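# Push the cart next to the desks with containers upright

## Task

Roll the cart until it sits beside the desks. All four jars riding on the cart must finish standing upright on it, and every other labelled container must finish upright as well. If any container reaches the floor, the task fails. The robot must not topple or end up leaning, or the task fails.

## Robot and tools

Robot: the LinearBot is an omnidirectional base with a column about 1.7 m tall. A carriage rides up and down the column (lift_m) and carries two six-joint arms, left and right, each ending in a five-finger hand. Each arm base sits roughly 0.57 m + lift_m above the floor, and carriage parts hang about 0.15 m lower. A hand point can be 0.78 m from its shoulder but only about 0.4 m below the arm base. The parked arm pose is joints 1-6 = 0, 0.05, 0.05, 1.45, 0, 0, and the robot is then about 0.85 m wide and 0.65 m long. Cameras: carriage_camera faces forward, tilted about 20 degrees down. left_wrist_camera and right_wrist_camera sit on the little-finger side of each wrist and aim at that hand's point. Images are 672x504.

Frames: all positions are in metres. In the base frame the origin is on the floor under the base centre, with x forward, y left and z up. left_hand and right_hand are reported in this frame. The odometry frame is the base frame as it stood when the scene began. base_odometry counts wheel turns only, so slip shows up as travel. Its heading is in radians, left positive, from -3.142 to 3.142, and it drifts a degree or two after turns or long strafes.

move: one action per call.
- base: an object holding exactly one key. Each is a relative offset from where the base last measured itself, not a pose. translate_m is metres, forward positive, -2 to 2. strafe_m is metres, left positive, -2 to 2. rotate_rad is radians, counter-clockwise positive, -6.3 to 6.3.
- joints: an object keyed by joint name, one number per key. Each number is an absolute target, not an offset. Keys and ranges: lift_m 0 to 1 m. joint1 -2.617 to 3.054 rad (arm yaw; 0 is forward, positive is left). joint2 0 to 3.141 (shoulder; 0 is upper arm back and level, 1.57 is upright, 3.14 is forward). joint3 0 to 3.141 (elbow; 0 folded, 3.14 straight). joint4 -1.57 to 1.57 (wrist pitch; positive lifts the fingertips). joint5 -1.57 to 1.57 (wrist yaw; positive turns the fingertips right, the opposite sense to joint1). joint6 -2.094 to 2.094 (hand roll; positive is clockwise seen from the forearm). Each joint exists with a left_ or right_ prefix, for example right_joint4_rad. Hand keys use the form <side>_hand_little, _ring, _middle, _index, _thumb_bend and _thumb_turn, on a scale of -1 (closed; for thumb_turn, in front of the palm) to +1 (open or straight). <side>_hand_force_limit, -1 to 1, is the closing force cap: about 0 N at -1, rising to 10 N at +1 (15 N for the thumb motors). <side>_hand_speed, -0.96 to 1, is reached full speed at +0.48. Both of these are settings, not motions.
- speeds: top speeds for this action only. translate_m and strafe_m 0.02 to 0.5 m/s, rotate_rad 0.05 to 1.57 rad/s, lift_m 0.08 to 0.27 m/s.
- min_time_s: 0.1 to 8 s, the shortest time any arm motion may take. Values of 2 or more give straighter hand paths; values too short make the arm fast and prone to overshoot.
- cameras: a list of camera names, or "all". [] means none.
- blocking: true (the default) waits until everything rests. false returns within about 0.5 s while motion continues.
An action with no content just reports state and images. Any action stops at 14 s (time_out). An unknown key invalidates the call. An out-of-range value gets the call refused, and after that your later calls in the same reply are not run.

wait(seconds 0 to 10, cameras) holds and then reports. It ends early once earlier moves have settled. stop brakes every running motion, but the base coasts a little before it rests. zoom_image(camera, region [x0,y0,x1,y1], each side at most 504 px) enlarges part of the newest image. show_instructions shows the reference pages. finished_scene ends the scene for good, and the goal must still hold without the robot.

Results: "move" reads done, or the worst status among the motions. base_status and joint_status hold a word per motion. moving means still running. off_target means it rested short and may still be pushing. contact_stop or time_out means an uncommanded stop, after which the motion holds where it is. not_followed means a collision check withheld the arm's targets. limit_stop_at_motor_heat means a heat stop. on_its_own lists actions the robot took that you did not command. <side>_hand_stopped_by lists six words for little, ring, middle, index, thumb_bend and thumb_turn: moving, target, force, stalled or fault. The *_load_n values are fingertip forces in N, positive when the finger is pushed open; a grip that slips shows up as a load near 0. motor_effort is percent of maximum, with the peak in brackets. Joint torques are in N m. A MOTOR HOT line means a motor has reached 75 °C; at 100 °C that arm goes limp for 30-60 s.

Order of work: look first with the carriage camera. Park the arms before driving. Approach the cart slowly and grasp its handle firmly. Push or pull with gentle, short base drives, checking often that the jars stay standing. Release the handle, back away, and then finish.

Avoid: driving away from a handle you still hold or are jammed against, since that pitches the robot and can tip it. Repeating a drive after a contact_stop. Backing under a desk edge. Sudden stops or a high carriage while loaded. Letting the arms strike or squeeze each other, which can end the scene. Leaving arms stretched out while you think, which causes heat. Bumping the cart hard enough to topple jars or drop anything. After a block, back off about 0.2 m the way you came in.

Each tool is called as name([rows], argument=value, ...), one row to a line, values as JSON.

Reference images:

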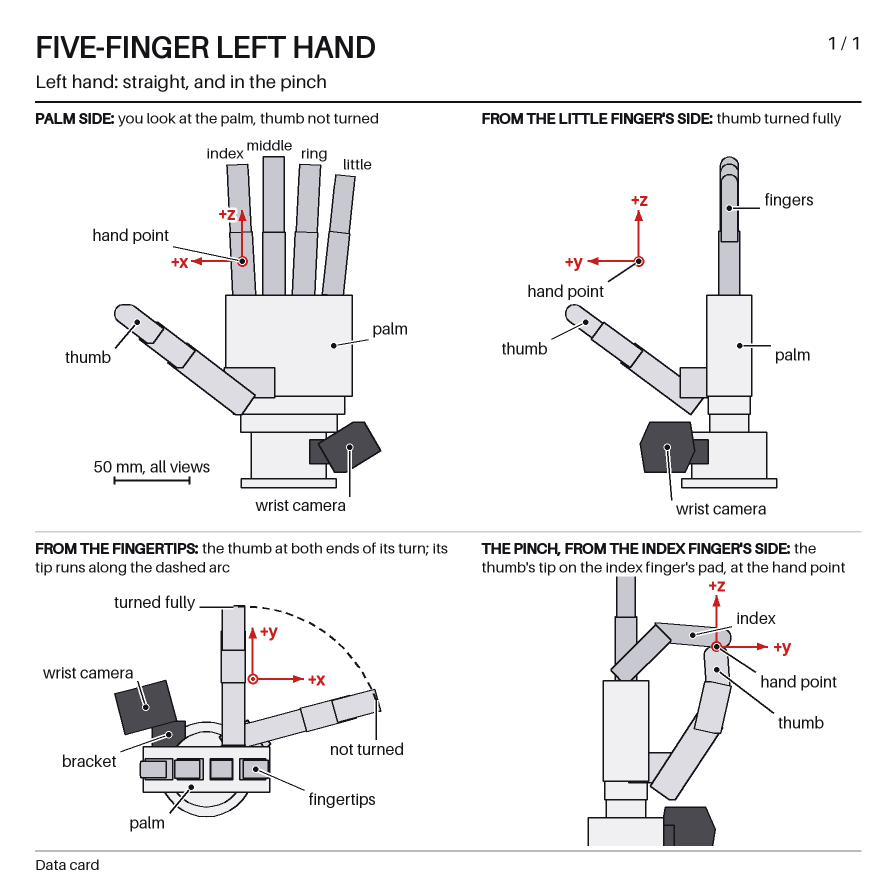

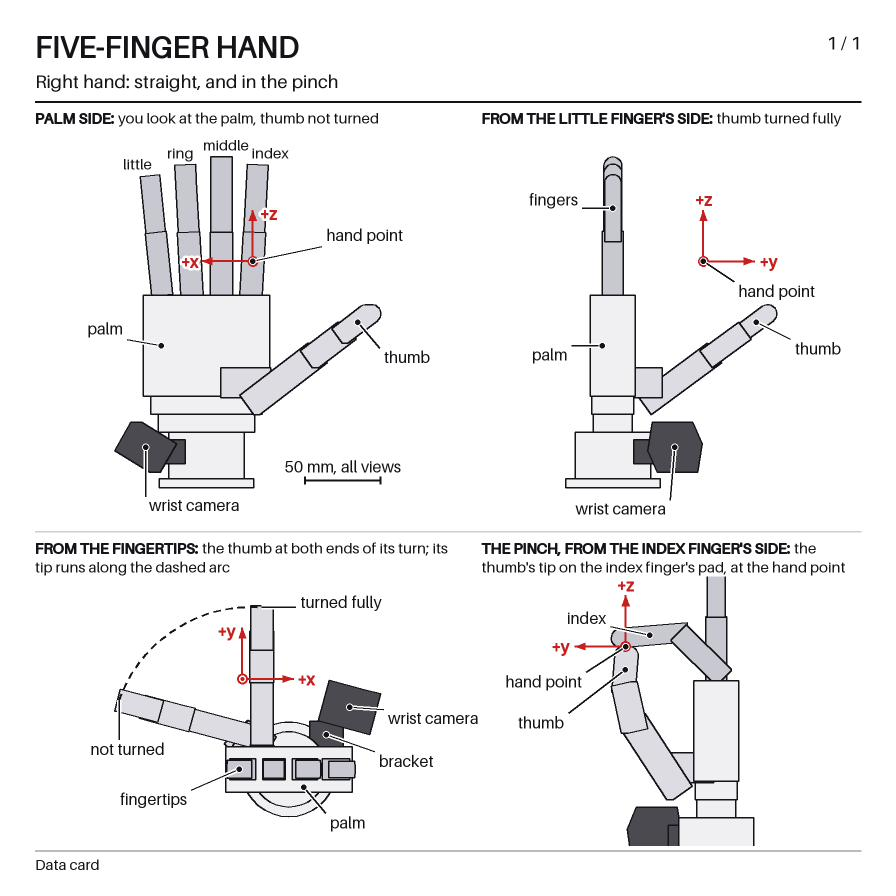

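## Session

move()

Scene clock: 0.00 s.
Joint torques (N m): no reading
base_odometry: x=+0.000 y=+0.000 heading=+0.000
base_status: not commanded
joint_positions: lift_m=+0.300 left_joint1_rad=-0.003 left_joint2_rad=+0.039 left_joint3_rad=+0.048 left_joint4_rad=+1.456 left_joint5_rad=-0.020 left_joint6_rad=-0.045 right_joint1_rad=+0.009 right_joint2_rad=+0.066 right_joint3_rad=+0.040 right_joint4_rad=+1.494 right_joint5_rad=+0.021 right_joint6_rad=+0.029 left_hand_little=+1.000 left_hand_ring=+1.000 left_hand_middle=+1.000 left_hand_index=+1.000 left_hand_thumb_turn=+1.000 left_hand_thumb_bend=+1.000 left_hand_force_limit=+0.000 left_hand_speed=-0.800 right_hand_little=+1.000 right_hand_ring=+1.000 right_hand_middle=+1.000 right_hand_index=+1.000 right_hand_thumb_turn=+1.000 right_hand_thumb_bend=+1.000 right_hand_force_limit=+0.000 right_hand_speed=-0.800
joint_status: not commanded
left_hand_stopped_by: target,target,target,target,target,target
right_hand_stopped_by: target,target,target,target,target,target
left_little_load_n: 0.0
left_ring_load_n: 0.0
left_middle_load_n: 0.0
left_index_load_n: 0.0
left_thumb_bend_load_n: 0.0
left_thumb_turn_load_n: 0.0
right_little_load_n: 0.0
right_ring_load_n: 0.0
right_middle_load_n: 0.0
right_index_load_n: 0.0
right_thumb_bend_load_n: 0.0
right_thumb_turn_load_n: 0.0
motor_effort: lift_m=+38 drive_wheels=+0
left_hand: x=+0.3041 y=+0.2793 z=+1.3393 quat_wxyz=(+0.689, -0.045, +0.030, -0.722) (m; base frame)
right_hand: x=+0.3054 y=-0.2799 z=+1.3384 quat_wxyz=(+0.719, -0.028, +0.044, -0.693) (m; base frame)
pictures: carriage_camera, left_wrist_camera, right_wrist_camera

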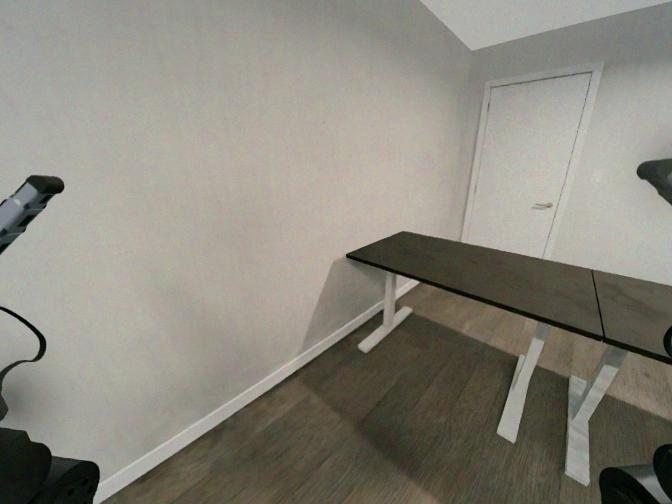

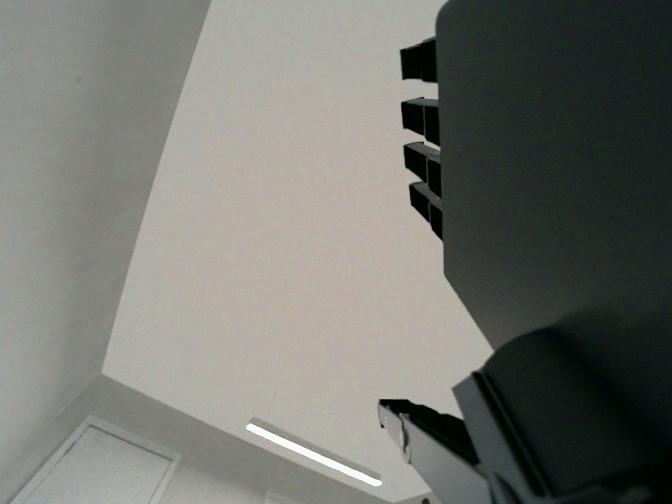

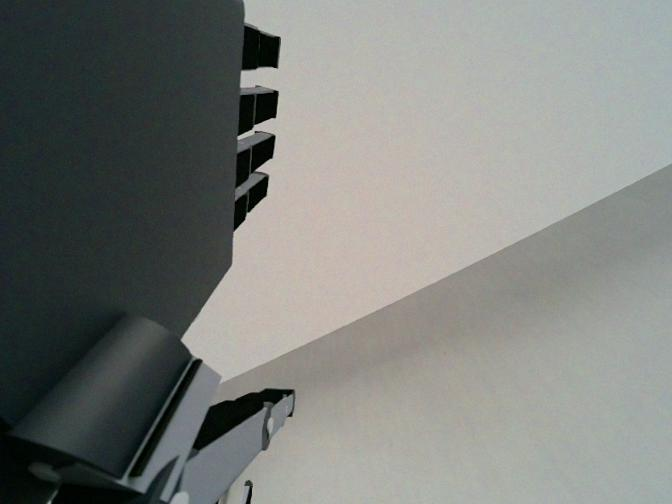

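move(base={"rotate_rad": -0.9}, cameras=["carriage_camera"])

move(base={"rotate_rad": -0.9}, cameras=["carriage_camera"])

Scene clock: 4.17 s.
Joint torques (N m): left_arm=[-0.14 3.64 4.66 0.08 0.13 -0.01] | right_arm=[-0.38 4.11 4.71 -0.05 -0.03 -0.1]
move: done
base_odometry: x=+0.000 y=+0.000 heading=-0.900
base_status: done
joint_positions: lift_m=+0.300 left_joint1_rad=-0.003 left_joint2_rad=+0.039 left_joint3_rad=+0.048 left_joint4_rad=+1.455 left_joint5_rad=-0.020 left_joint6_rad=-0.045 right_joint1_rad=+0.009 right_joint2_rad=+0.066 right_joint3_rad=+0.040 right_joint4_rad=+1.493 right_joint5_rad=+0.021 right_joint6_rad=+0.029 left_hand_little=+1.000 left_hand_ring=+1.000 left_hand_middle=+1.000 left_hand_index=+1.000 left_hand_thumb_turn=+1.000 left_hand_thumb_bend=+1.000 left_hand_force_limit=+0.000 left_hand_speed=-0.800 right_hand_little=+1.000 right_hand_ring=+1.000 right_hand_middle=+1.000 right_hand_index=+1.000 right_hand_thumb_turn=+1.000 right_hand_thumb_bend=+1.000 right_hand_force_limit=+0.000 right_hand_speed=-0.800
joint_status: not commanded
left_hand_stopped_by: target,target,target,target,target,target
right_hand_stopped_by: target,target,target,target,target,target
left_little_load_n: 0.0
left_ring_load_n: 0.0
left_middle_load_n: 0.0
left_index_load_n: 0.0
left_thumb_bend_load_n: 0.0
left_thumb_turn_load_n: 0.0
right_little_load_n: 0.0
right_ring_load_n: 0.0
right_middle_load_n: 0.0
right_index_load_n: 0.0
right_thumb_bend_load_n: 0.0
right_thumb_turn_load_n: 0.0
motor_effort: lift_m=+38(38) drive_wheels=+6(15)
left_hand: x=+0.3043 y=+0.2793 z=+1.3392 quat_wxyz=(+0.689, -0.046, +0.030, -0.722) (m; base frame)
right_hand: x=+0.3057 y=-0.2799 z=+1.3383 quat_wxyz=(+0.719, -0.029, +0.044, -0.693) (m; base frame)
pictures: carriage_camera

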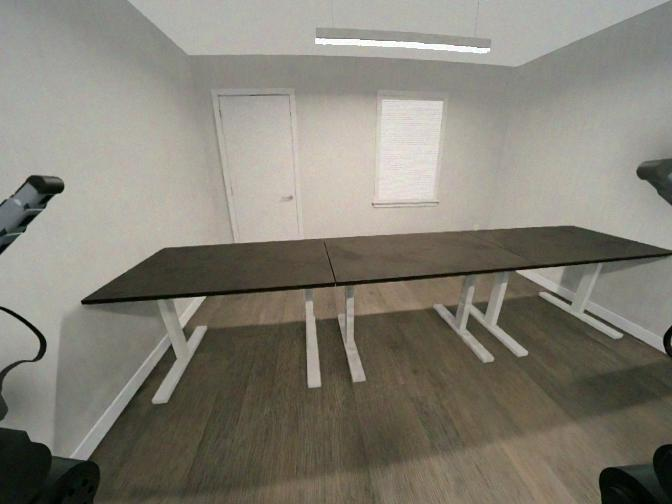

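Scene clock: 6.60 s.
Joint torques (N m): left_arm=[-0.16 3.63 4.63 0.08 0.13 -0.01] | right_arm=[-0.38 4.12 4.72 -0.05 -0.03 -0.1]
move: done
base_odometry: x=+0.000 y=+0.000 heading=-1.799
base_status: done
joint_positions: lift_m=+0.300 left_joint1_rad=-0.003 left_joint2_rad=+0.039 left_joint3_rad=+0.048 left_joint4_rad=+1.454 left_joint5_rad=-0.020 left_joint6_rad=-0.045 right_joint1_rad=+0.009 right_joint2_rad=+0.066 right_joint3_rad=+0.040 right_joint4_rad=+1.493 right_joint5_rad=+0.021 right_joint6_rad=+0.029 left_hand_little=+1.000 left_hand_ring=+1.000 left_hand_middle=+1.000 left_hand_index=+1.000 left_hand_thumb_turn=+1.000 left_hand_thumb_bend=+1.000 left_hand_force_limit=+0.000 left_hand_speed=-0.800 right_hand_little=+1.000 right_hand_ring=+1.000 right_hand_middle=+1.000 right_hand_index=+1.000 right_hand_thumb_turn=+1.000 right_hand_thumb_bend=+1.000 right_hand_force_limit=+0.000 right_hand_speed=-0.800
joint_status: not commanded
left_hand_stopped_by: target,target,target,target,target,target
right_hand_stopped_by: target,target,target,target,target,target
left_little_load_n: 0.0
left_ring_load_n: 0.0
left_middle_load_n: 0.0
left_index_load_n: 0.0
left_thumb_bend_load_n: 0.0
left_thumb_turn_load_n: 0.0
right_little_load_n: 0.0
right_ring_load_n: 0.0
right_middle_load_n: 0.0
right_index_load_n: 0.0
right_thumb_bend_load_n: 0.0
right_thumb_turn_load_n: 0.0
motor_effort: lift_m=+38(38) drive_wheels=+6(16)
left_hand: x=+0.3045 y=+0.2793 z=+1.3392 quat_wxyz=(+0.689, -0.046, +0.030, -0.722) (m; base frame)
right_hand: x=+0.3057 y=-0.2799 z=+1.3383 quat_wxyz=(+0.719, -0.029, +0.044, -0.693) (m; base frame)
pictures: carriage_camera

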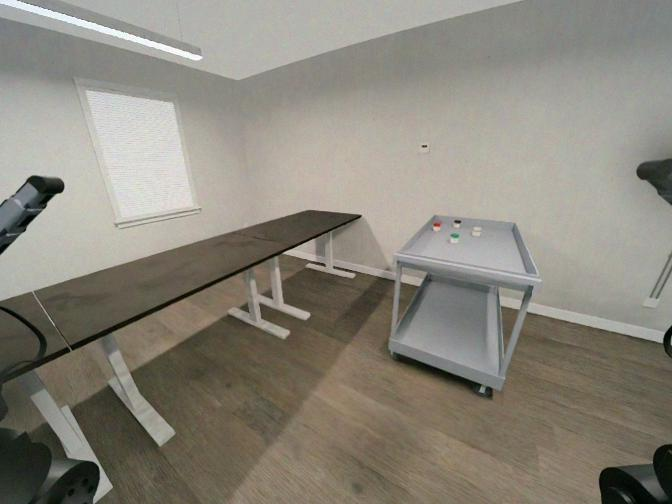

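zoom_image(camera="carriage_camera", region=[370, 190, 570, 410])

zoom_image(camera="carriage_camera", region=[400, 200, 500, 270])

move(base={"rotate_rad": -1.2}, cameras=["carriage_camera"])

move(base={"rotate_rad": -1.2}, cameras=["carriage_camera"])

Scaled by 2.291 from the camera's 672x504 image, which has a finer 960x720 frame.

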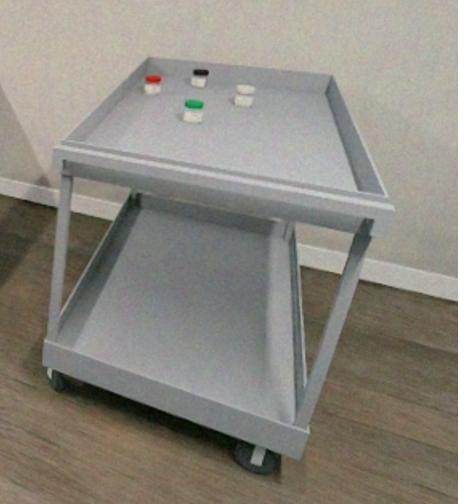

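Scaled by 5.040 from the camera's 672x504 image, which has a finer 960x720 frame.

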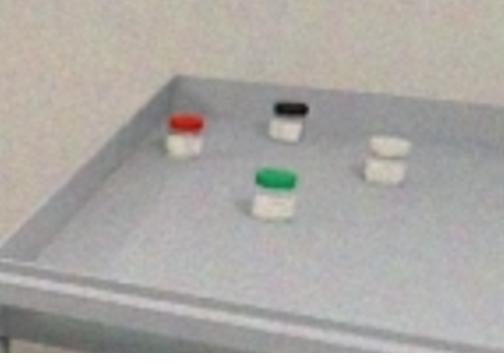

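Scene clock: 12.27 s.
Joint torques (N m): left_arm=[-0.16 3.64 4.64 0.1 0.13 -0.01] | right_arm=[-0.38 4.12 4.71 -0.04 -0.04 -0.1]
move: done
base_odometry: x=+0.000 y=+0.000 heading=-2.999
base_status: done
joint_positions: lift_m=+0.300 left_joint1_rad=-0.003 left_joint2_rad=+0.039 left_joint3_rad=+0.048 left_joint4_rad=+1.453 left_joint5_rad=-0.020 left_joint6_rad=-0.045 right_joint1_rad=+0.009 right_joint2_rad=+0.066 right_joint3_rad=+0.040 right_joint4_rad=+1.492 right_joint5_rad=+0.021 right_joint6_rad=+0.029 left_hand_little=+1.000 left_hand_ring=+1.000 left_hand_middle=+1.000 left_hand_index=+1.000 left_hand_thumb_turn=+1.000 left_hand_thumb_bend=+1.000 left_hand_force_limit=+0.000 left_hand_speed=-0.800 right_hand_little=+1.000 right_hand_ring=+1.000 right_hand_middle=+1.000 right_hand_index=+1.000 right_hand_thumb_turn=+1.000 right_hand_thumb_bend=+1.000 right_hand_force_limit=+0.000 right_hand_speed=-0.800
joint_status: not commanded
left_hand_stopped_by: target,target,target,target,target,target
right_hand_stopped_by: target,target,target,target,target,target
left_little_load_n: 0.0
left_ring_load_n: 0.0
left_middle_load_n: 0.0
left_index_load_n: 0.0
left_thumb_bend_load_n: 0.0
left_thumb_turn_load_n: 0.0
right_little_load_n: 0.0
right_ring_load_n: 0.0
right_middle_load_n: 0.0
right_index_load_n: 0.0
right_thumb_bend_load_n: 0.0
right_thumb_turn_load_n: 0.0
motor_effort: lift_m=+38(38) drive_wheels=+6(16)
left_hand: x=+0.3047 y=+0.2793 z=+1.3391 quat_wxyz=(+0.689, -0.046, +0.031, -0.722) (m; base frame)
right_hand: x=+0.3060 y=-0.2799 z=+1.3382 quat_wxyz=(+0.719, -0.029, +0.044, -0.693) (m; base frame)
pictures: carriage_camera

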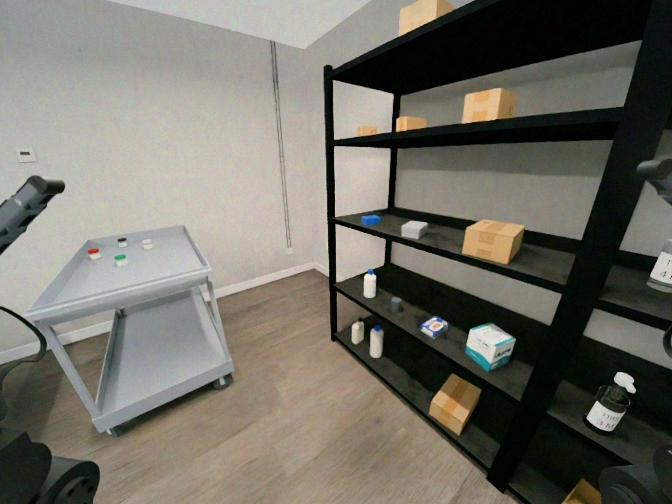

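Scene clock: 15.03 s.
Joint torques (N m): left_arm=[-0.14 3.64 4.64 0.11 0.13 -0.01] | right_arm=[-0.39 4.12 4.72 -0.03 -0.03 -0.1]
move: done
base_odometry: x=+0.000 y=+0.000 heading=+2.084
base_status: done
joint_positions: lift_m=+0.300 left_joint1_rad=-0.003 left_joint2_rad=+0.039 left_joint3_rad=+0.048 left_joint4_rad=+1.452 left_joint5_rad=-0.020 left_joint6_rad=-0.045 right_joint1_rad=+0.009 right_joint2_rad=+0.066 right_joint3_rad=+0.040 right_joint4_rad=+1.492 right_joint5_rad=+0.021 right_joint6_rad=+0.029 left_hand_little=+1.000 left_hand_ring=+1.000 left_hand_middle=+1.000 left_hand_index=+1.000 left_hand_thumb_turn=+1.000 left_hand_thumb_bend=+1.000 left_hand_force_limit=+0.000 left_hand_speed=-0.800 right_hand_little=+1.000 right_hand_ring=+1.000 right_hand_middle=+1.000 right_hand_index=+1.000 right_hand_thumb_turn=+1.000 right_hand_thumb_bend=+1.000 right_hand_force_limit=+0.000 right_hand_speed=-0.800
joint_status: not commanded
left_hand_stopped_by: target,target,target,target,target,target
right_hand_stopped_by: target,target,target,target,target,target
left_little_load_n: 0.0
left_ring_load_n: 0.0
left_middle_load_n: 0.0
left_index_load_n: 0.0
left_thumb_bend_load_n: 0.0
left_thumb_turn_load_n: 0.0
right_little_load_n: 0.0
right_ring_load_n: 0.0
right_middle_load_n: 0.0
right_index_load_n: -0.5
right_thumb_bend_load_n: 0.0
right_thumb_turn_load_n: 0.0
motor_effort: lift_m=+38(38) drive_wheels=+5(15)
left_hand: x=+0.3049 y=+0.2793 z=+1.3390 quat_wxyz=(+0.689, -0.047, +0.031, -0.722) (m; base frame)
right_hand: x=+0.3061 y=-0.2799 z=+1.3381 quat_wxyz=(+0.719, -0.029, +0.045, -0.693) (m; base frame)
pictures: carriage_camera

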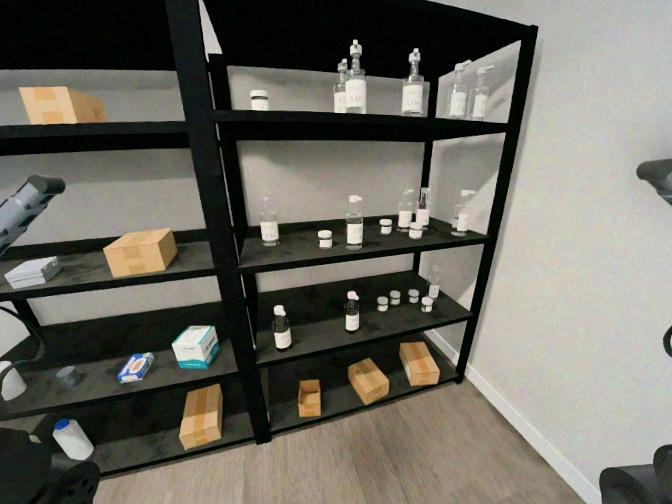

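move(base={"rotate_rad": 1.869}, cameras=["carriage_camera"])

zoom_image(camera="carriage_camera", region=[180, 180, 480, 420])

Scene clock: 54.53 s.
Joint torques (N m): left_arm=[-0.14 3.64 4.64 0.1 0.13 -0.01] | right_arm=[-0.38 4.11 4.72 0 -0.04 -0.1]
move: done
base_odometry: x=+0.000 y=+0.000 heading=-2.330
base_status: done
joint_positions: lift_m=+0.300 left_joint1_rad=-0.003 left_joint2_rad=+0.039 left_joint3_rad=+0.048 left_joint4_rad=+1.452 left_joint5_rad=-0.020 left_joint6_rad=-0.045 right_joint1_rad=+0.009 right_joint2_rad=+0.066 right_joint3_rad=+0.040 right_joint4_rad=+1.489 right_joint5_rad=+0.021 right_joint6_rad=+0.029 left_hand_little=+1.000 left_hand_ring=+1.000 left_hand_middle=+1.000 left_hand_index=+1.000 left_hand_thumb_turn=+1.000 left_hand_thumb_bend=+1.000 left_hand_force_limit=+0.000 left_hand_speed=-0.800 right_hand_little=+1.000 right_hand_ring=+1.000 right_hand_middle=+1.000 right_hand_index=+1.000 right_hand_thumb_turn=+1.000 right_hand_thumb_bend=+1.000 right_hand_force_limit=+0.000 right_hand_speed=-0.800
joint_status: not commanded
left_hand_stopped_by: target,target,target,target,target,target
right_hand_stopped_by: target,target,target,target,target,target
left_little_load_n: 0.0
left_ring_load_n: 0.0
left_middle_load_n: 0.0
left_index_load_n: 0.0
left_thumb_bend_load_n: 0.0
left_thumb_turn_load_n: 0.0
right_little_load_n: 0.0
right_ring_load_n: 0.0
right_middle_load_n: -0.5
right_index_load_n: 0.0
right_thumb_bend_load_n: 0.0
right_thumb_turn_load_n: 0.0
motor_effort: lift_m=+38(38) drive_wheels=+6(17)
left_hand: x=+0.3049 y=+0.2793 z=+1.3390 quat_wxyz=(+0.689, -0.047, +0.031, -0.722) (m; base frame)
right_hand: x=+0.3068 y=-0.2799 z=+1.3379 quat_wxyz=(+0.719, -0.030, +0.046, -0.693) (m; base frame)
pictures: carriage_camera

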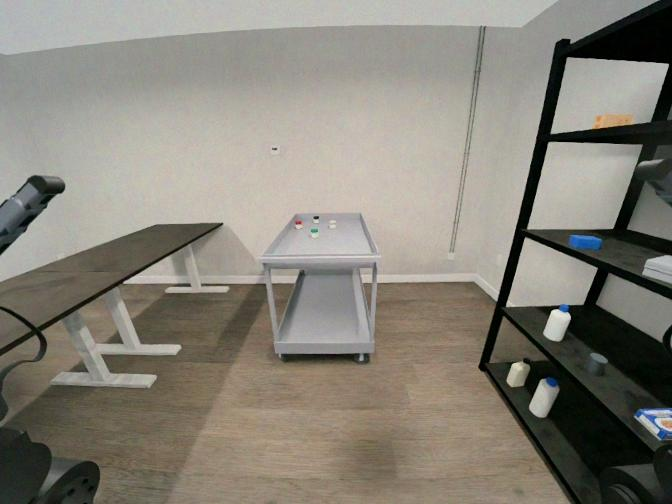

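Scaled by 1.680 from the camera's 672x504 image, which has a finer 960x720 frame.

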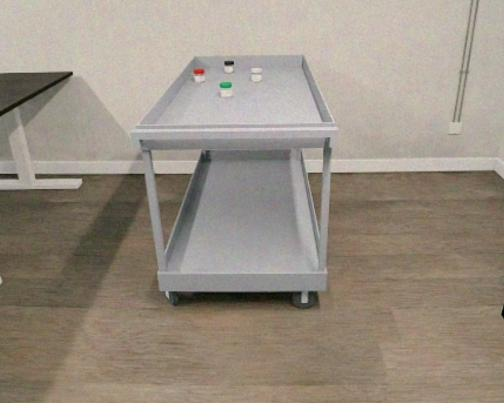

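move(base={"translate_m": 0.5}, cameras=["carriage_camera"])

zoom_image(camera="carriage_camera", region=[180, 200, 480, 440])

Scene clock: 71.60 s.
Joint torques (N m): left_arm=[-0.14 3.63 4.71 0.12 0.13 -0.01] | right_arm=[-0.38 4.11 4.71 0 -0.03 -0.1]
move: done
base_odometry: x=-0.344 y=-0.363 heading=-2.329
base_status: done
joint_positions: lift_m=+0.300 left_joint1_rad=-0.003 left_joint2_rad=+0.039 left_joint3_rad=+0.048 left_joint4_rad=+1.451 left_joint5_rad=-0.020 left_joint6_rad=-0.045 right_joint1_rad=+0.009 right_joint2_rad=+0.066 right_joint3_rad=+0.040 right_joint4_rad=+1.489 right_joint5_rad=+0.021 right_joint6_rad=+0.029 left_hand_little=+1.000 left_hand_ring=+1.000 left_hand_middle=+1.000 left_hand_index=+1.000 left_hand_thumb_turn=+1.000 left_hand_thumb_bend=+1.000 left_hand_force_limit=+0.000 left_hand_speed=-0.800 right_hand_little=+1.000 right_hand_ring=+1.000 right_hand_middle=+1.000 right_hand_index=+1.000 right_hand_thumb_turn=+1.000 right_hand_thumb_bend=+1.000 right_hand_force_limit=+0.000 right_hand_speed=-0.800
joint_status: not commanded
left_hand_stopped_by: target,target,target,target,target,target
right_hand_stopped_by: target,target,target,target,target,target
left_little_load_n: 0.0
left_ring_load_n: 0.0
left_middle_load_n: 0.5
left_index_load_n: 0.0
left_thumb_bend_load_n: 0.0
left_thumb_turn_load_n: 0.0
right_little_load_n: 0.0
right_ring_load_n: 0.0
right_middle_load_n: 0.0
right_index_load_n: 0.0
right_thumb_bend_load_n: 0.0
right_thumb_turn_load_n: 0.0
motor_effort: lift_m=+38(38) drive_wheels=-6(23)
left_hand: x=+0.3053 y=+0.2793 z=+1.3389 quat_wxyz=(+0.689, -0.047, +0.031, -0.722) (m; base frame)
right_hand: x=+0.3067 y=-0.2799 z=+1.3379 quat_wxyz=(+0.719, -0.030, +0.045, -0.693) (m; base frame)
pictures: carriage_camera

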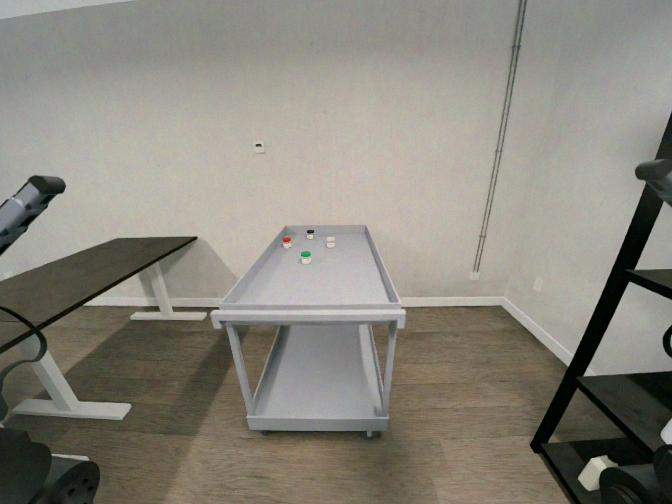

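Scaled by 1.680 from the camera's 672x504 image, which has a finer 960x720 frame.

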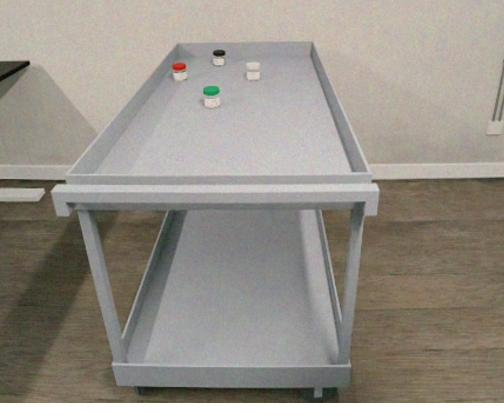

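zoom_image(camera="carriage_camera", region=[240, 400, 400, 480])

zoom_image(camera="carriage_camera", region=[200, 280, 300, 350])

zoom_image(camera="carriage_camera", region=[340, 280, 440, 350])

Scaled by 3.150 from the camera's 672x504 image, which has a finer 960x720 frame.

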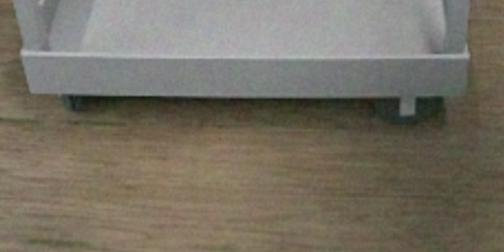

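Scaled by 5.040 from the camera's 672x504 image, which has a finer 960x720 frame.

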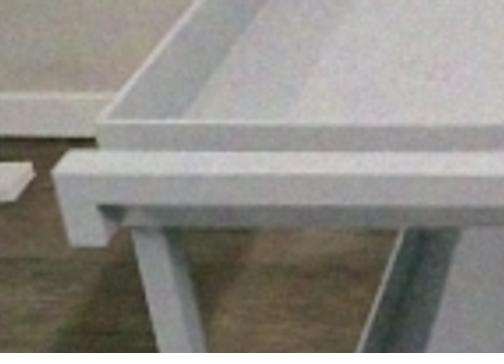

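Scaled by 5.040 from the camera's 672x504 image, which has a finer 960x720 frame.

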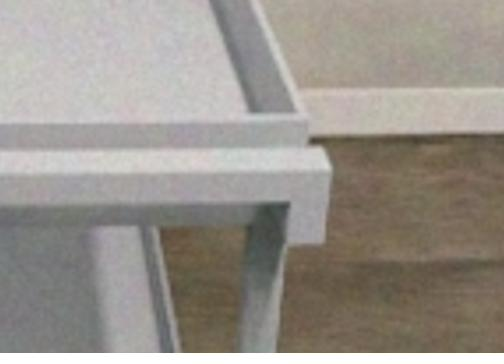

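move(joints={"right_joint2_rad": 0.9, "right_joint3_rad": 1.2, "right_joint4_rad": -0.3}, cameras=["carriage_camera", "right_wrist_camera"])

Scene clock: 106.60 s.
Joint torques (N m): left_arm=[-0.16 3.63 4.64 0.12 0.13 -0.01] | right_arm=[-0.39 -0.57 8.17 1.88 -0.02 -0.09]
move: done
base_odometry: x=-0.344 y=-0.363 heading=-2.329
base_status: not commanded
joint_positions: lift_m=+0.300 left_joint1_rad=-0.003 left_joint2_rad=+0.039 left_joint3_rad=+0.048 left_joint4_rad=+1.451 left_joint5_rad=-0.020 left_joint6_rad=-0.045 right_joint1_rad=+0.009 right_joint2_rad=+0.896 right_joint3_rad=+1.171 right_joint4_rad=-0.293 right_joint5_rad=+0.021 right_joint6_rad=+0.029 left_hand_little=+1.000 left_hand_ring=+1.000 left_hand_middle=+1.000 left_hand_index=+1.000 left_hand_thumb_turn=+1.000 left_hand_thumb_bend=+1.000 left_hand_force_limit=+0.000 left_hand_speed=-0.800 right_hand_little=+1.000 right_hand_ring=+1.000 right_hand_middle=+1.000 right_hand_index=+1.000 right_hand_thumb_turn=+1.000 right_hand_thumb_bend=+1.000 right_hand_force_limit=+0.000 right_hand_speed=-0.800
joint_status: all done
left_hand_stopped_by: target,target,target,target,target,target
right_hand_stopped_by: target,target,target,target,target,target
left_little_load_n: 0.0
left_ring_load_n: 0.0
left_middle_load_n: 0.0
left_index_load_n: 0.0
left_thumb_bend_load_n: 0.0
left_thumb_turn_load_n: 0.0
right_little_load_n: 0.0
right_ring_load_n: 0.0
right_middle_load_n: 0.0
right_index_load_n: 0.0
right_thumb_bend_load_n: 0.0
right_thumb_turn_load_n: -0.5
motor_effort: lift_m=+38(38) drive_wheels=-6(6)
left_hand: x=+0.3053 y=+0.2793 z=+1.3389 quat_wxyz=(+0.689, -0.047, +0.031, -0.722) (m; base frame)
right_hand: x=+0.5583 y=-0.2777 z=+1.2720 quat_wxyz=(+0.499, -0.494, +0.515, -0.491) (m; base frame)
pictures: carriage_camera, right_wrist_camera

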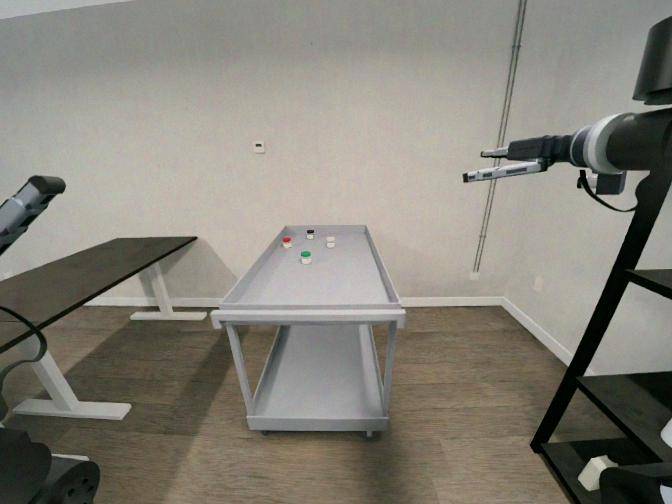

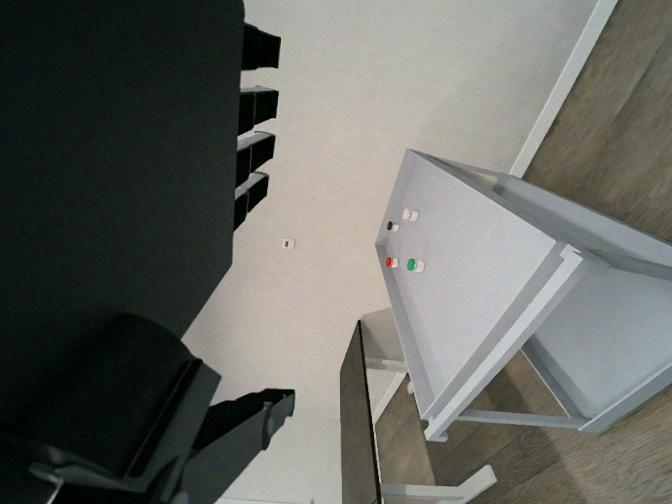

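move(joints={"lift_m": 0.15, "right_joint2_rad": 1.9, "right_joint3_rad": 1.5, "right_joint4_rad": 0.0}, cameras=["carriage_camera", "right_wrist_camera"])

Scene clock: 126.13 s.
Joint torques (N m): left_arm=[-0.14 3.63 4.64 0.12 0.13 -0.01] | right_arm=[-0.38 -9.47 8.75 1.91 -0.02 -0.09]
move: done
base_odometry: x=-0.344 y=-0.363 heading=-2.329
base_status: not commanded
joint_positions: lift_m=+0.150 left_joint1_rad=-0.003 left_joint2_rad=+0.039 left_joint3_rad=+0.048 left_joint4_rad=+1.451 left_joint5_rad=-0.020 left_joint6_rad=-0.045 right_joint1_rad=+0.009 right_joint2_rad=+1.889 right_joint3_rad=+1.470 right_joint4_rad=-0.011 right_joint5_rad=+0.021 right_joint6_rad=+0.029 left_hand_little=+1.000 left_hand_ring=+1.000 left_hand_middle=+1.000 left_hand_index=+1.000 left_hand_thumb_turn=+1.000 left_hand_thumb_bend=+1.000 left_hand_force_limit=+0.000 left_hand_speed=-0.800 right_hand_little=+1.000 right_hand_ring=+1.000 right_hand_middle=+1.000 right_hand_index=+1.000 right_hand_thumb_turn=+1.000 right_hand_thumb_bend=+1.000 right_hand_force_limit=+0.000 right_hand_speed=-0.800
joint_status: all done
left_hand_stopped_by: target,target,target,target,target,target
right_hand_stopped_by: target,target,target,target,target,target
left_little_load_n: 0.0
left_ring_load_n: 0.0
left_middle_load_n: 0.0
left_index_load_n: 0.0
left_thumb_bend_load_n: 0.0
left_thumb_turn_load_n: 0.0
right_little_load_n: 0.0
right_ring_load_n: 0.0
right_middle_load_n: 0.0
right_index_load_n: 0.0
right_thumb_bend_load_n: 0.0
right_thumb_turn_load_n: -0.5
motor_effort: lift_m=+36(39) drive_wheels=-5(6)
left_hand: x=+0.3053 y=+0.2793 z=+1.1890 quat_wxyz=(+0.689, -0.047, +0.031, -0.722) (m; base frame)
right_hand: x=+0.7867 y=-0.2757 z=+0.8962 quat_wxyz=(+0.383, -0.585, +0.605, -0.381) (m; base frame)
pictures: carriage_camera, right_wrist_camera

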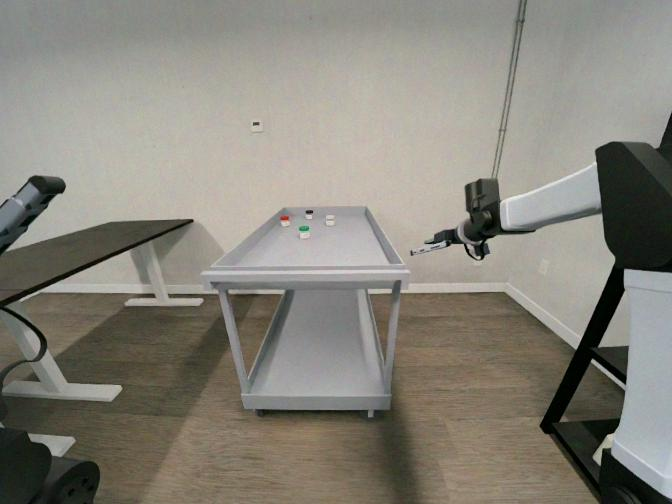

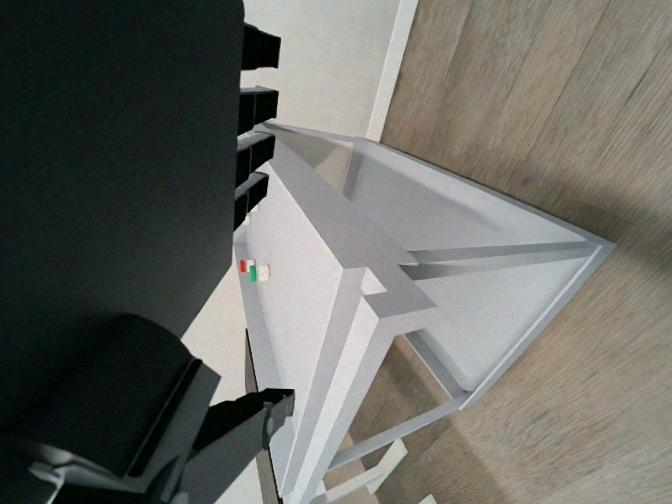

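zoom_image(camera="right_wrist_camera", region=[260, 240, 460, 500])

Scaled by 1.938 from the camera's 672x504 image, which has a finer 960x720 frame.

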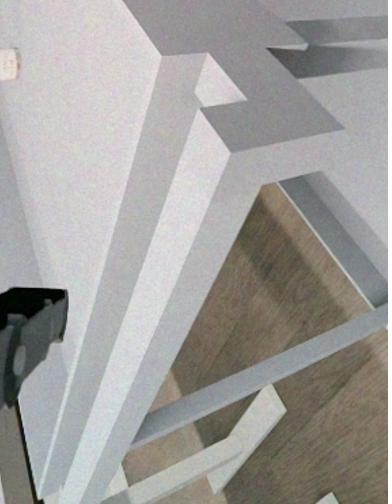

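move(joints={"lift_m": 0.35, "right_joint2_rad": 0.9, "right_joint3_rad": 0.8, "right_joint4_rad": 0.3}, cameras=[])

move(base={"translate_m": 0.3}, speeds={"translate_m": 0.2}, cameras=["carriage_camera", "right_wrist_camera"])

Scene clock: 136.13 s.
Joint torques (N m): left_arm=[-0.14 3.63 4.64 0.12 0.13 -0.01] | right_arm=[-0.38 -2.26 5.34 1.91 -0.02 -0.09]
move: done
base_odometry: x=-0.344 y=-0.363 heading=-2.329
base_status: not commanded
joint_positions: lift_m=+0.350 left_joint1_rad=-0.003 left_joint2_rad=+0.039 left_joint3_rad=+0.048 left_joint4_rad=+1.451 left_joint5_rad=-0.020 left_joint6_rad=-0.045 right_joint1_rad=+0.009 right_joint2_rad=+0.906 right_joint3_rad=+0.812 right_joint4_rad=+0.292 right_joint5_rad=+0.021 right_joint6_rad=+0.029 left_hand_little=+1.000 left_hand_ring=+1.000 left_hand_middle=+1.000 left_hand_index=+1.000 left_hand_thumb_turn=+1.000 left_hand_thumb_bend=+1.000 left_hand_force_limit=+0.000 left_hand_speed=-0.800 right_hand_little=+1.000 right_hand_ring=+1.000 right_hand_middle=+1.000 right_hand_index=+1.000 right_hand_thumb_turn=+1.000 right_hand_thumb_bend=+1.000 right_hand_force_limit=+0.000 right_hand_speed=-0.800
joint_status: all done
left_hand_stopped_by: target,target,target,target,target,target
right_hand_stopped_by: target,target,target,target,target,target
left_little_load_n: 0.0
left_ring_load_n: 0.0
left_middle_load_n: -0.5
left_index_load_n: 0.0
left_thumb_bend_load_n: 0.0
left_thumb_turn_load_n: 0.0
right_little_load_n: 0.0
right_ring_load_n: 0.0
right_middle_load_n: 0.0
right_index_load_n: 0.0
right_thumb_bend_load_n: 0.0
right_thumb_turn_load_n: 0.0
motor_effort: lift_m=+39(47) drive_wheels=-5(6)
left_hand: x=+0.3053 y=+0.2793 z=+1.3888 quat_wxyz=(+0.689, -0.047, +0.031, -0.722) (m; base frame)
right_hand: x=+0.5980 y=-0.2773 z=+1.2950 quat_wxyz=(+0.553, -0.438, +0.458, -0.541) (m; base frame)
pictures: none
No camera images: "cameras" was empty.

Scene clock: 138.73 s.
Joint torques (N m): left_arm=[-0.14 3.63 4.66 0.11 0.13 -0.01] | right_arm=[-0.38 -2.07 5.12 1.91 -0.02 -0.09]
move: done
base_odometry: x=-0.550 y=-0.581 heading=-2.329
base_status: done
joint_positions: lift_m=+0.350 left_joint1_rad=-0.003 left_joint2_rad=+0.039 left_joint3_rad=+0.048 left_joint4_rad=+1.452 left_joint5_rad=-0.020 left_joint6_rad=-0.045 right_joint1_rad=+0.009 right_joint2_rad=+0.905 right_joint3_rad=+0.812 right_joint4_rad=+0.296 right_joint5_rad=+0.021 right_joint6_rad=+0.029 left_hand_little=+1.000 left_hand_ring=+1.000 left_hand_middle=+1.000 left_hand_index=+1.000 left_hand_thumb_turn=+1.000 left_hand_thumb_bend=+1.000 left_hand_force_limit=+0.000 left_hand_speed=-0.800 right_hand_little=+1.000 right_hand_ring=+1.000 right_hand_middle=+1.000 right_hand_index=+1.000 right_hand_thumb_turn=+1.000 right_hand_thumb_bend=+1.000 right_hand_force_limit=+0.000 right_hand_speed=-0.800
joint_status: not commanded
left_hand_stopped_by: target,target,target,target,target,target
right_hand_stopped_by: target,target,target,target,target,target
left_little_load_n: -0.5
left_ring_load_n: 0.0
left_middle_load_n: 0.0
left_index_load_n: 0.0
left_thumb_bend_load_n: 0.0
left_thumb_turn_load_n: 0.0
right_little_load_n: 0.0
right_ring_load_n: 0.0
right_middle_load_n: 0.0
right_index_load_n: 0.0
right_thumb_bend_load_n: 0.0
right_thumb_turn_load_n: 0.0
motor_effort: lift_m=+39(39) drive_wheels=-6(20)
left_hand: x=+0.3051 y=+0.2793 z=+1.3889 quat_wxyz=(+0.689, -0.047, +0.031, -0.722) (m; base frame)
right_hand: x=+0.5977 y=-0.2773 z=+1.2965 quat_wxyz=(+0.554, -0.436, +0.457, -0.542) (m; base frame)
pictures: carriage_camera, right_wrist_camera

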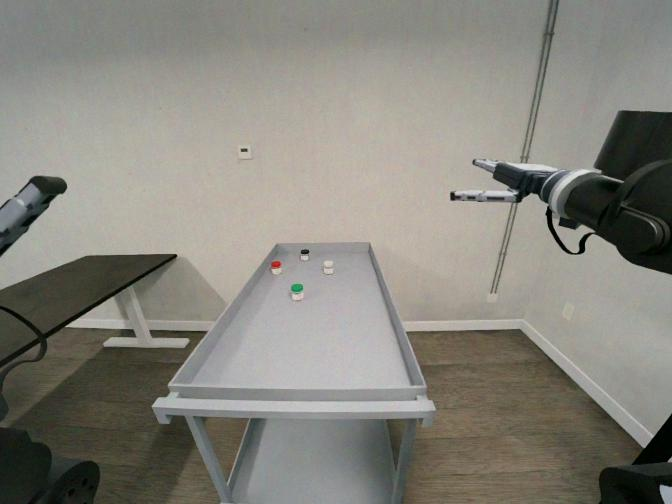

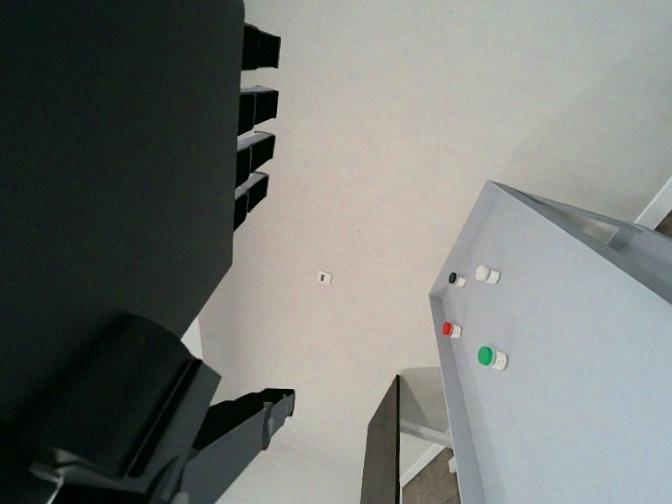

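zoom_image(camera="carriage_camera", region=[370, 370, 450, 450])

zoom_image(camera="carriage_camera", region=[140, 370, 240, 450])

Scaled by 6.300 from the camera's 672x504 image, which has a finer 960x720 frame.

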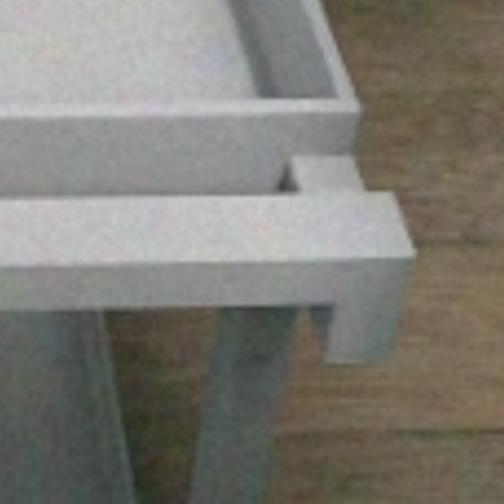

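Scaled by 5.040 from the camera's 672x504 image, which has a finer 960x720 frame.

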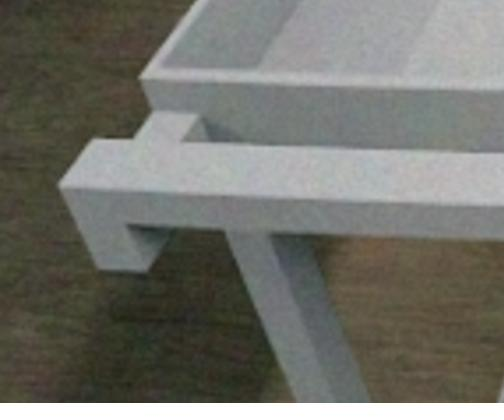

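zoom_image(camera="carriage_camera", region=[250, 220, 400, 320])

Scaled by 3.360 from the camera's 672x504 image, which has a finer 960x720 frame.

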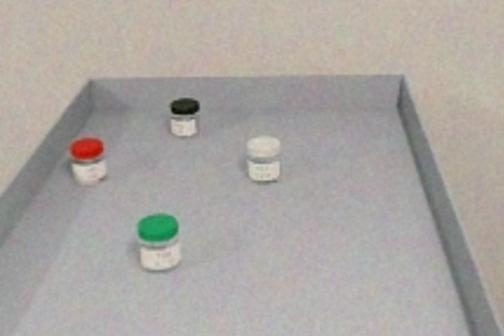

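move(base={"translate_m": -0.15}, joints={"left_hand_thumb_turn": -1, "right_hand_thumb_turn": -1, "left_hand_speed": 0, "right_hand_speed": 0}, speeds={"translate_m": 0.2})

move(base={"strafe_m": 0.088}, joints={"lift_m": 0.35, "right_joint1_rad": 0.113, "right_joint2_rad": 1.877, "right_joint3_rad": 1.265, "right_joint4_rad": 0.112, "right_joint5_rad": 0.113, "right_joint6_rad": 0, "left_joint1_rad": -0.113, "left_joint2_rad": 1.877, "left_joint3_rad": 1.265, "left_joint4_rad": 0.112, "left_joint5_rad": -0.113, "left_joint6_rad": 0}, speeds={"strafe_m": 0.1}, cameras=["all"])

Scene clock: 202.70 s.
Joint torques (N m): left_arm=[-0.14 3.63 4.64 0.11 0.14 -0.01] | right_arm=[-0.36 -2.07 5.22 1.86 -0.03 -0.11]
move: done
base_odometry: x=-0.447 y=-0.472 heading=-2.329
base_status: done
joint_positions: lift_m=+0.350 left_joint1_rad=-0.003 left_joint2_rad=+0.039 left_joint3_rad=+0.048 left_joint4_rad=+1.454 left_joint5_rad=-0.020 left_joint6_rad=-0.045 right_joint1_rad=+0.009 right_joint2_rad=+0.903 right_joint3_rad=+0.812 right_joint4_rad=+0.297 right_joint5_rad=+0.021 right_joint6_rad=+0.029 left_hand_little=+1.000 left_hand_ring=+1.000 left_hand_middle=+1.000 left_hand_index=+1.000 left_hand_thumb_turn=-1.000 left_hand_thumb_bend=+1.000 left_hand_force_limit=+0.000 left_hand_speed=+0.000 right_hand_little=+1.000 right_hand_ring=+1.000 right_hand_middle=+1.000 right_hand_index=+1.000 right_hand_thumb_turn=-1.000 right_hand_thumb_bend=+1.000 right_hand_force_limit=+0.000 right_hand_speed=+0.000
joint_status: all done
left_hand_stopped_by: target,target,target,target,target,target
right_hand_stopped_by: target,target,target,target,target,target
left_little_load_n: 0.0
left_ring_load_n: 0.0
left_middle_load_n: 0.0
left_index_load_n: 0.0
left_thumb_bend_load_n: 0.0
left_thumb_turn_load_n: 0.0
right_little_load_n: 0.0
right_ring_load_n: 0.0
right_middle_load_n: 0.0
right_index_load_n: 0.0
right_thumb_bend_load_n: 0.0
right_thumb_turn_load_n: 0.0
motor_effort: lift_m=+39(39) drive_wheels=+4(19)
left_hand: x=+0.3046 y=+0.2793 z=+1.3890 quat_wxyz=(+0.689, -0.046, +0.031, -0.722) (m; base frame)
right_hand: x=+0.5974 y=-0.2773 z=+1.2973 quat_wxyz=(+0.554, -0.436, +0.456, -0.543) (m; base frame)
pictures: none

Scene clock: 204.70 s.
Joint torques (N m): left_arm=[-0.64 -8.24 8.08 1.72 -0.11 0.11] | right_arm=[-0.08 -9.21 8.31 1.76 0.12 -0.23]
move: done
base_odometry: x=-0.383 y=-0.533 heading=-2.328
base_status: done
joint_positions: lift_m=+0.350 left_joint1_rad=-0.107 left_joint2_rad=+1.868 left_joint3_rad=+1.232 left_joint4_rad=+0.118 left_joint5_rad=-0.096 left_joint6_rad=-0.012 right_joint1_rad=+0.110 right_joint2_rad=+1.869 right_joint3_rad=+1.237 right_joint4_rad=+0.113 right_joint5_rad=+0.104 right_joint6_rad=+0.011 left_hand_little=+1.000 left_hand_ring=+1.000 left_hand_middle=+1.000 left_hand_index=+1.000 left_hand_thumb_turn=-1.000 left_hand_thumb_bend=+1.000 left_hand_force_limit=+0.000 left_hand_speed=+0.000 right_hand_little=+1.000 right_hand_ring=+1.000 right_hand_middle=+1.000 right_hand_index=+1.000 right_hand_thumb_turn=-1.000 right_hand_thumb_bend=+1.000 right_hand_force_limit=+0.000 right_hand_speed=+0.000
joint_status: all done
left_hand_stopped_by: target,target,target,target,target,target
right_hand_stopped_by: target,target,target,target,target,target
left_little_load_n: -0.5
left_ring_load_n: 0.0
left_middle_load_n: 0.0
left_index_load_n: 0.0
left_thumb_bend_load_n: 0.0
left_thumb_turn_load_n: 0.5
right_little_load_n: 0.0
right_ring_load_n: 0.0
right_middle_load_n: 0.0
right_index_load_n: 0.0
right_thumb_bend_load_n: 0.0
right_thumb_turn_load_n: 0.0
motor_effort: lift_m=+39(39) drive_wheels=-1(14)
left_hand: x=+0.7473 y=+0.2393 z=+1.0251 quat_wxyz=(+0.364, -0.599, +0.623, -0.348) (m; base frame)
right_hand: x=+0.7477 y=-0.2396 z=+1.0255 quat_wxyz=(+0.345, -0.623, +0.599, -0.366) (m; base frame)
pictures: carriage_camera, left_wrist_camera, right_wrist_camera

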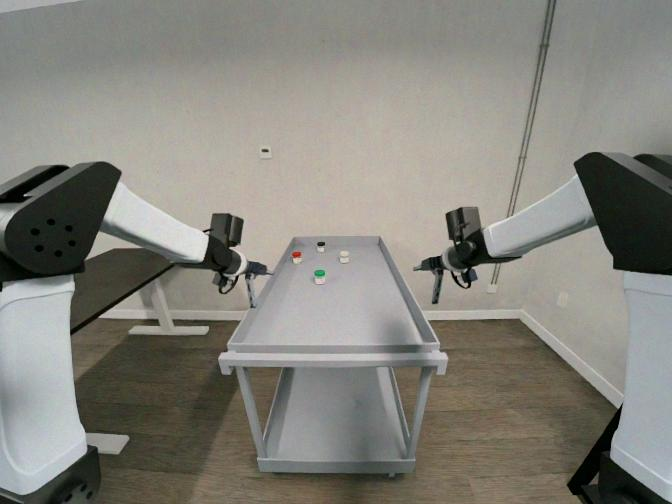

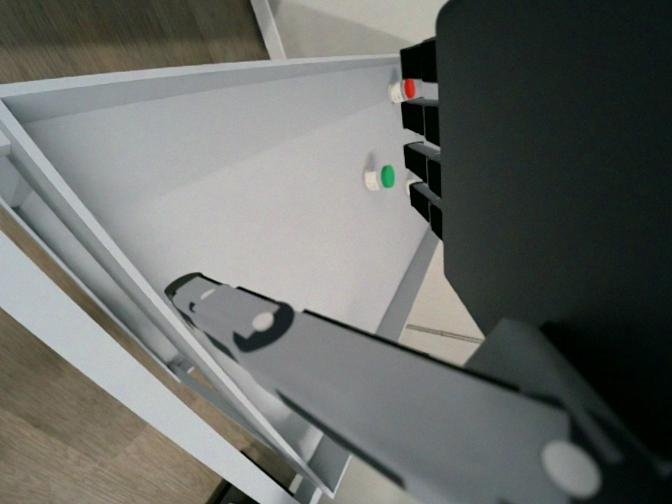

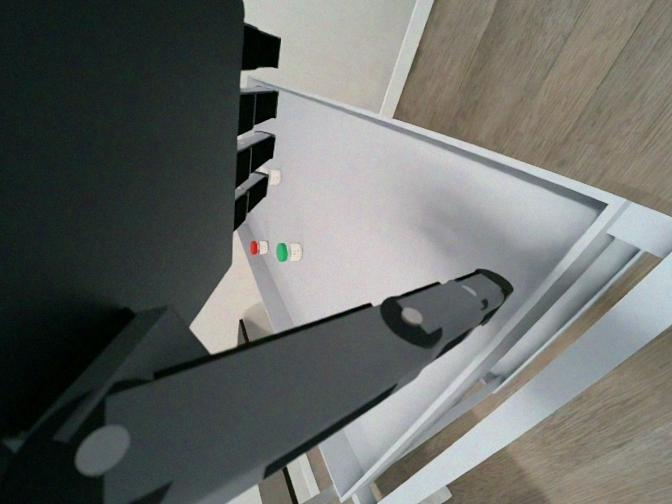

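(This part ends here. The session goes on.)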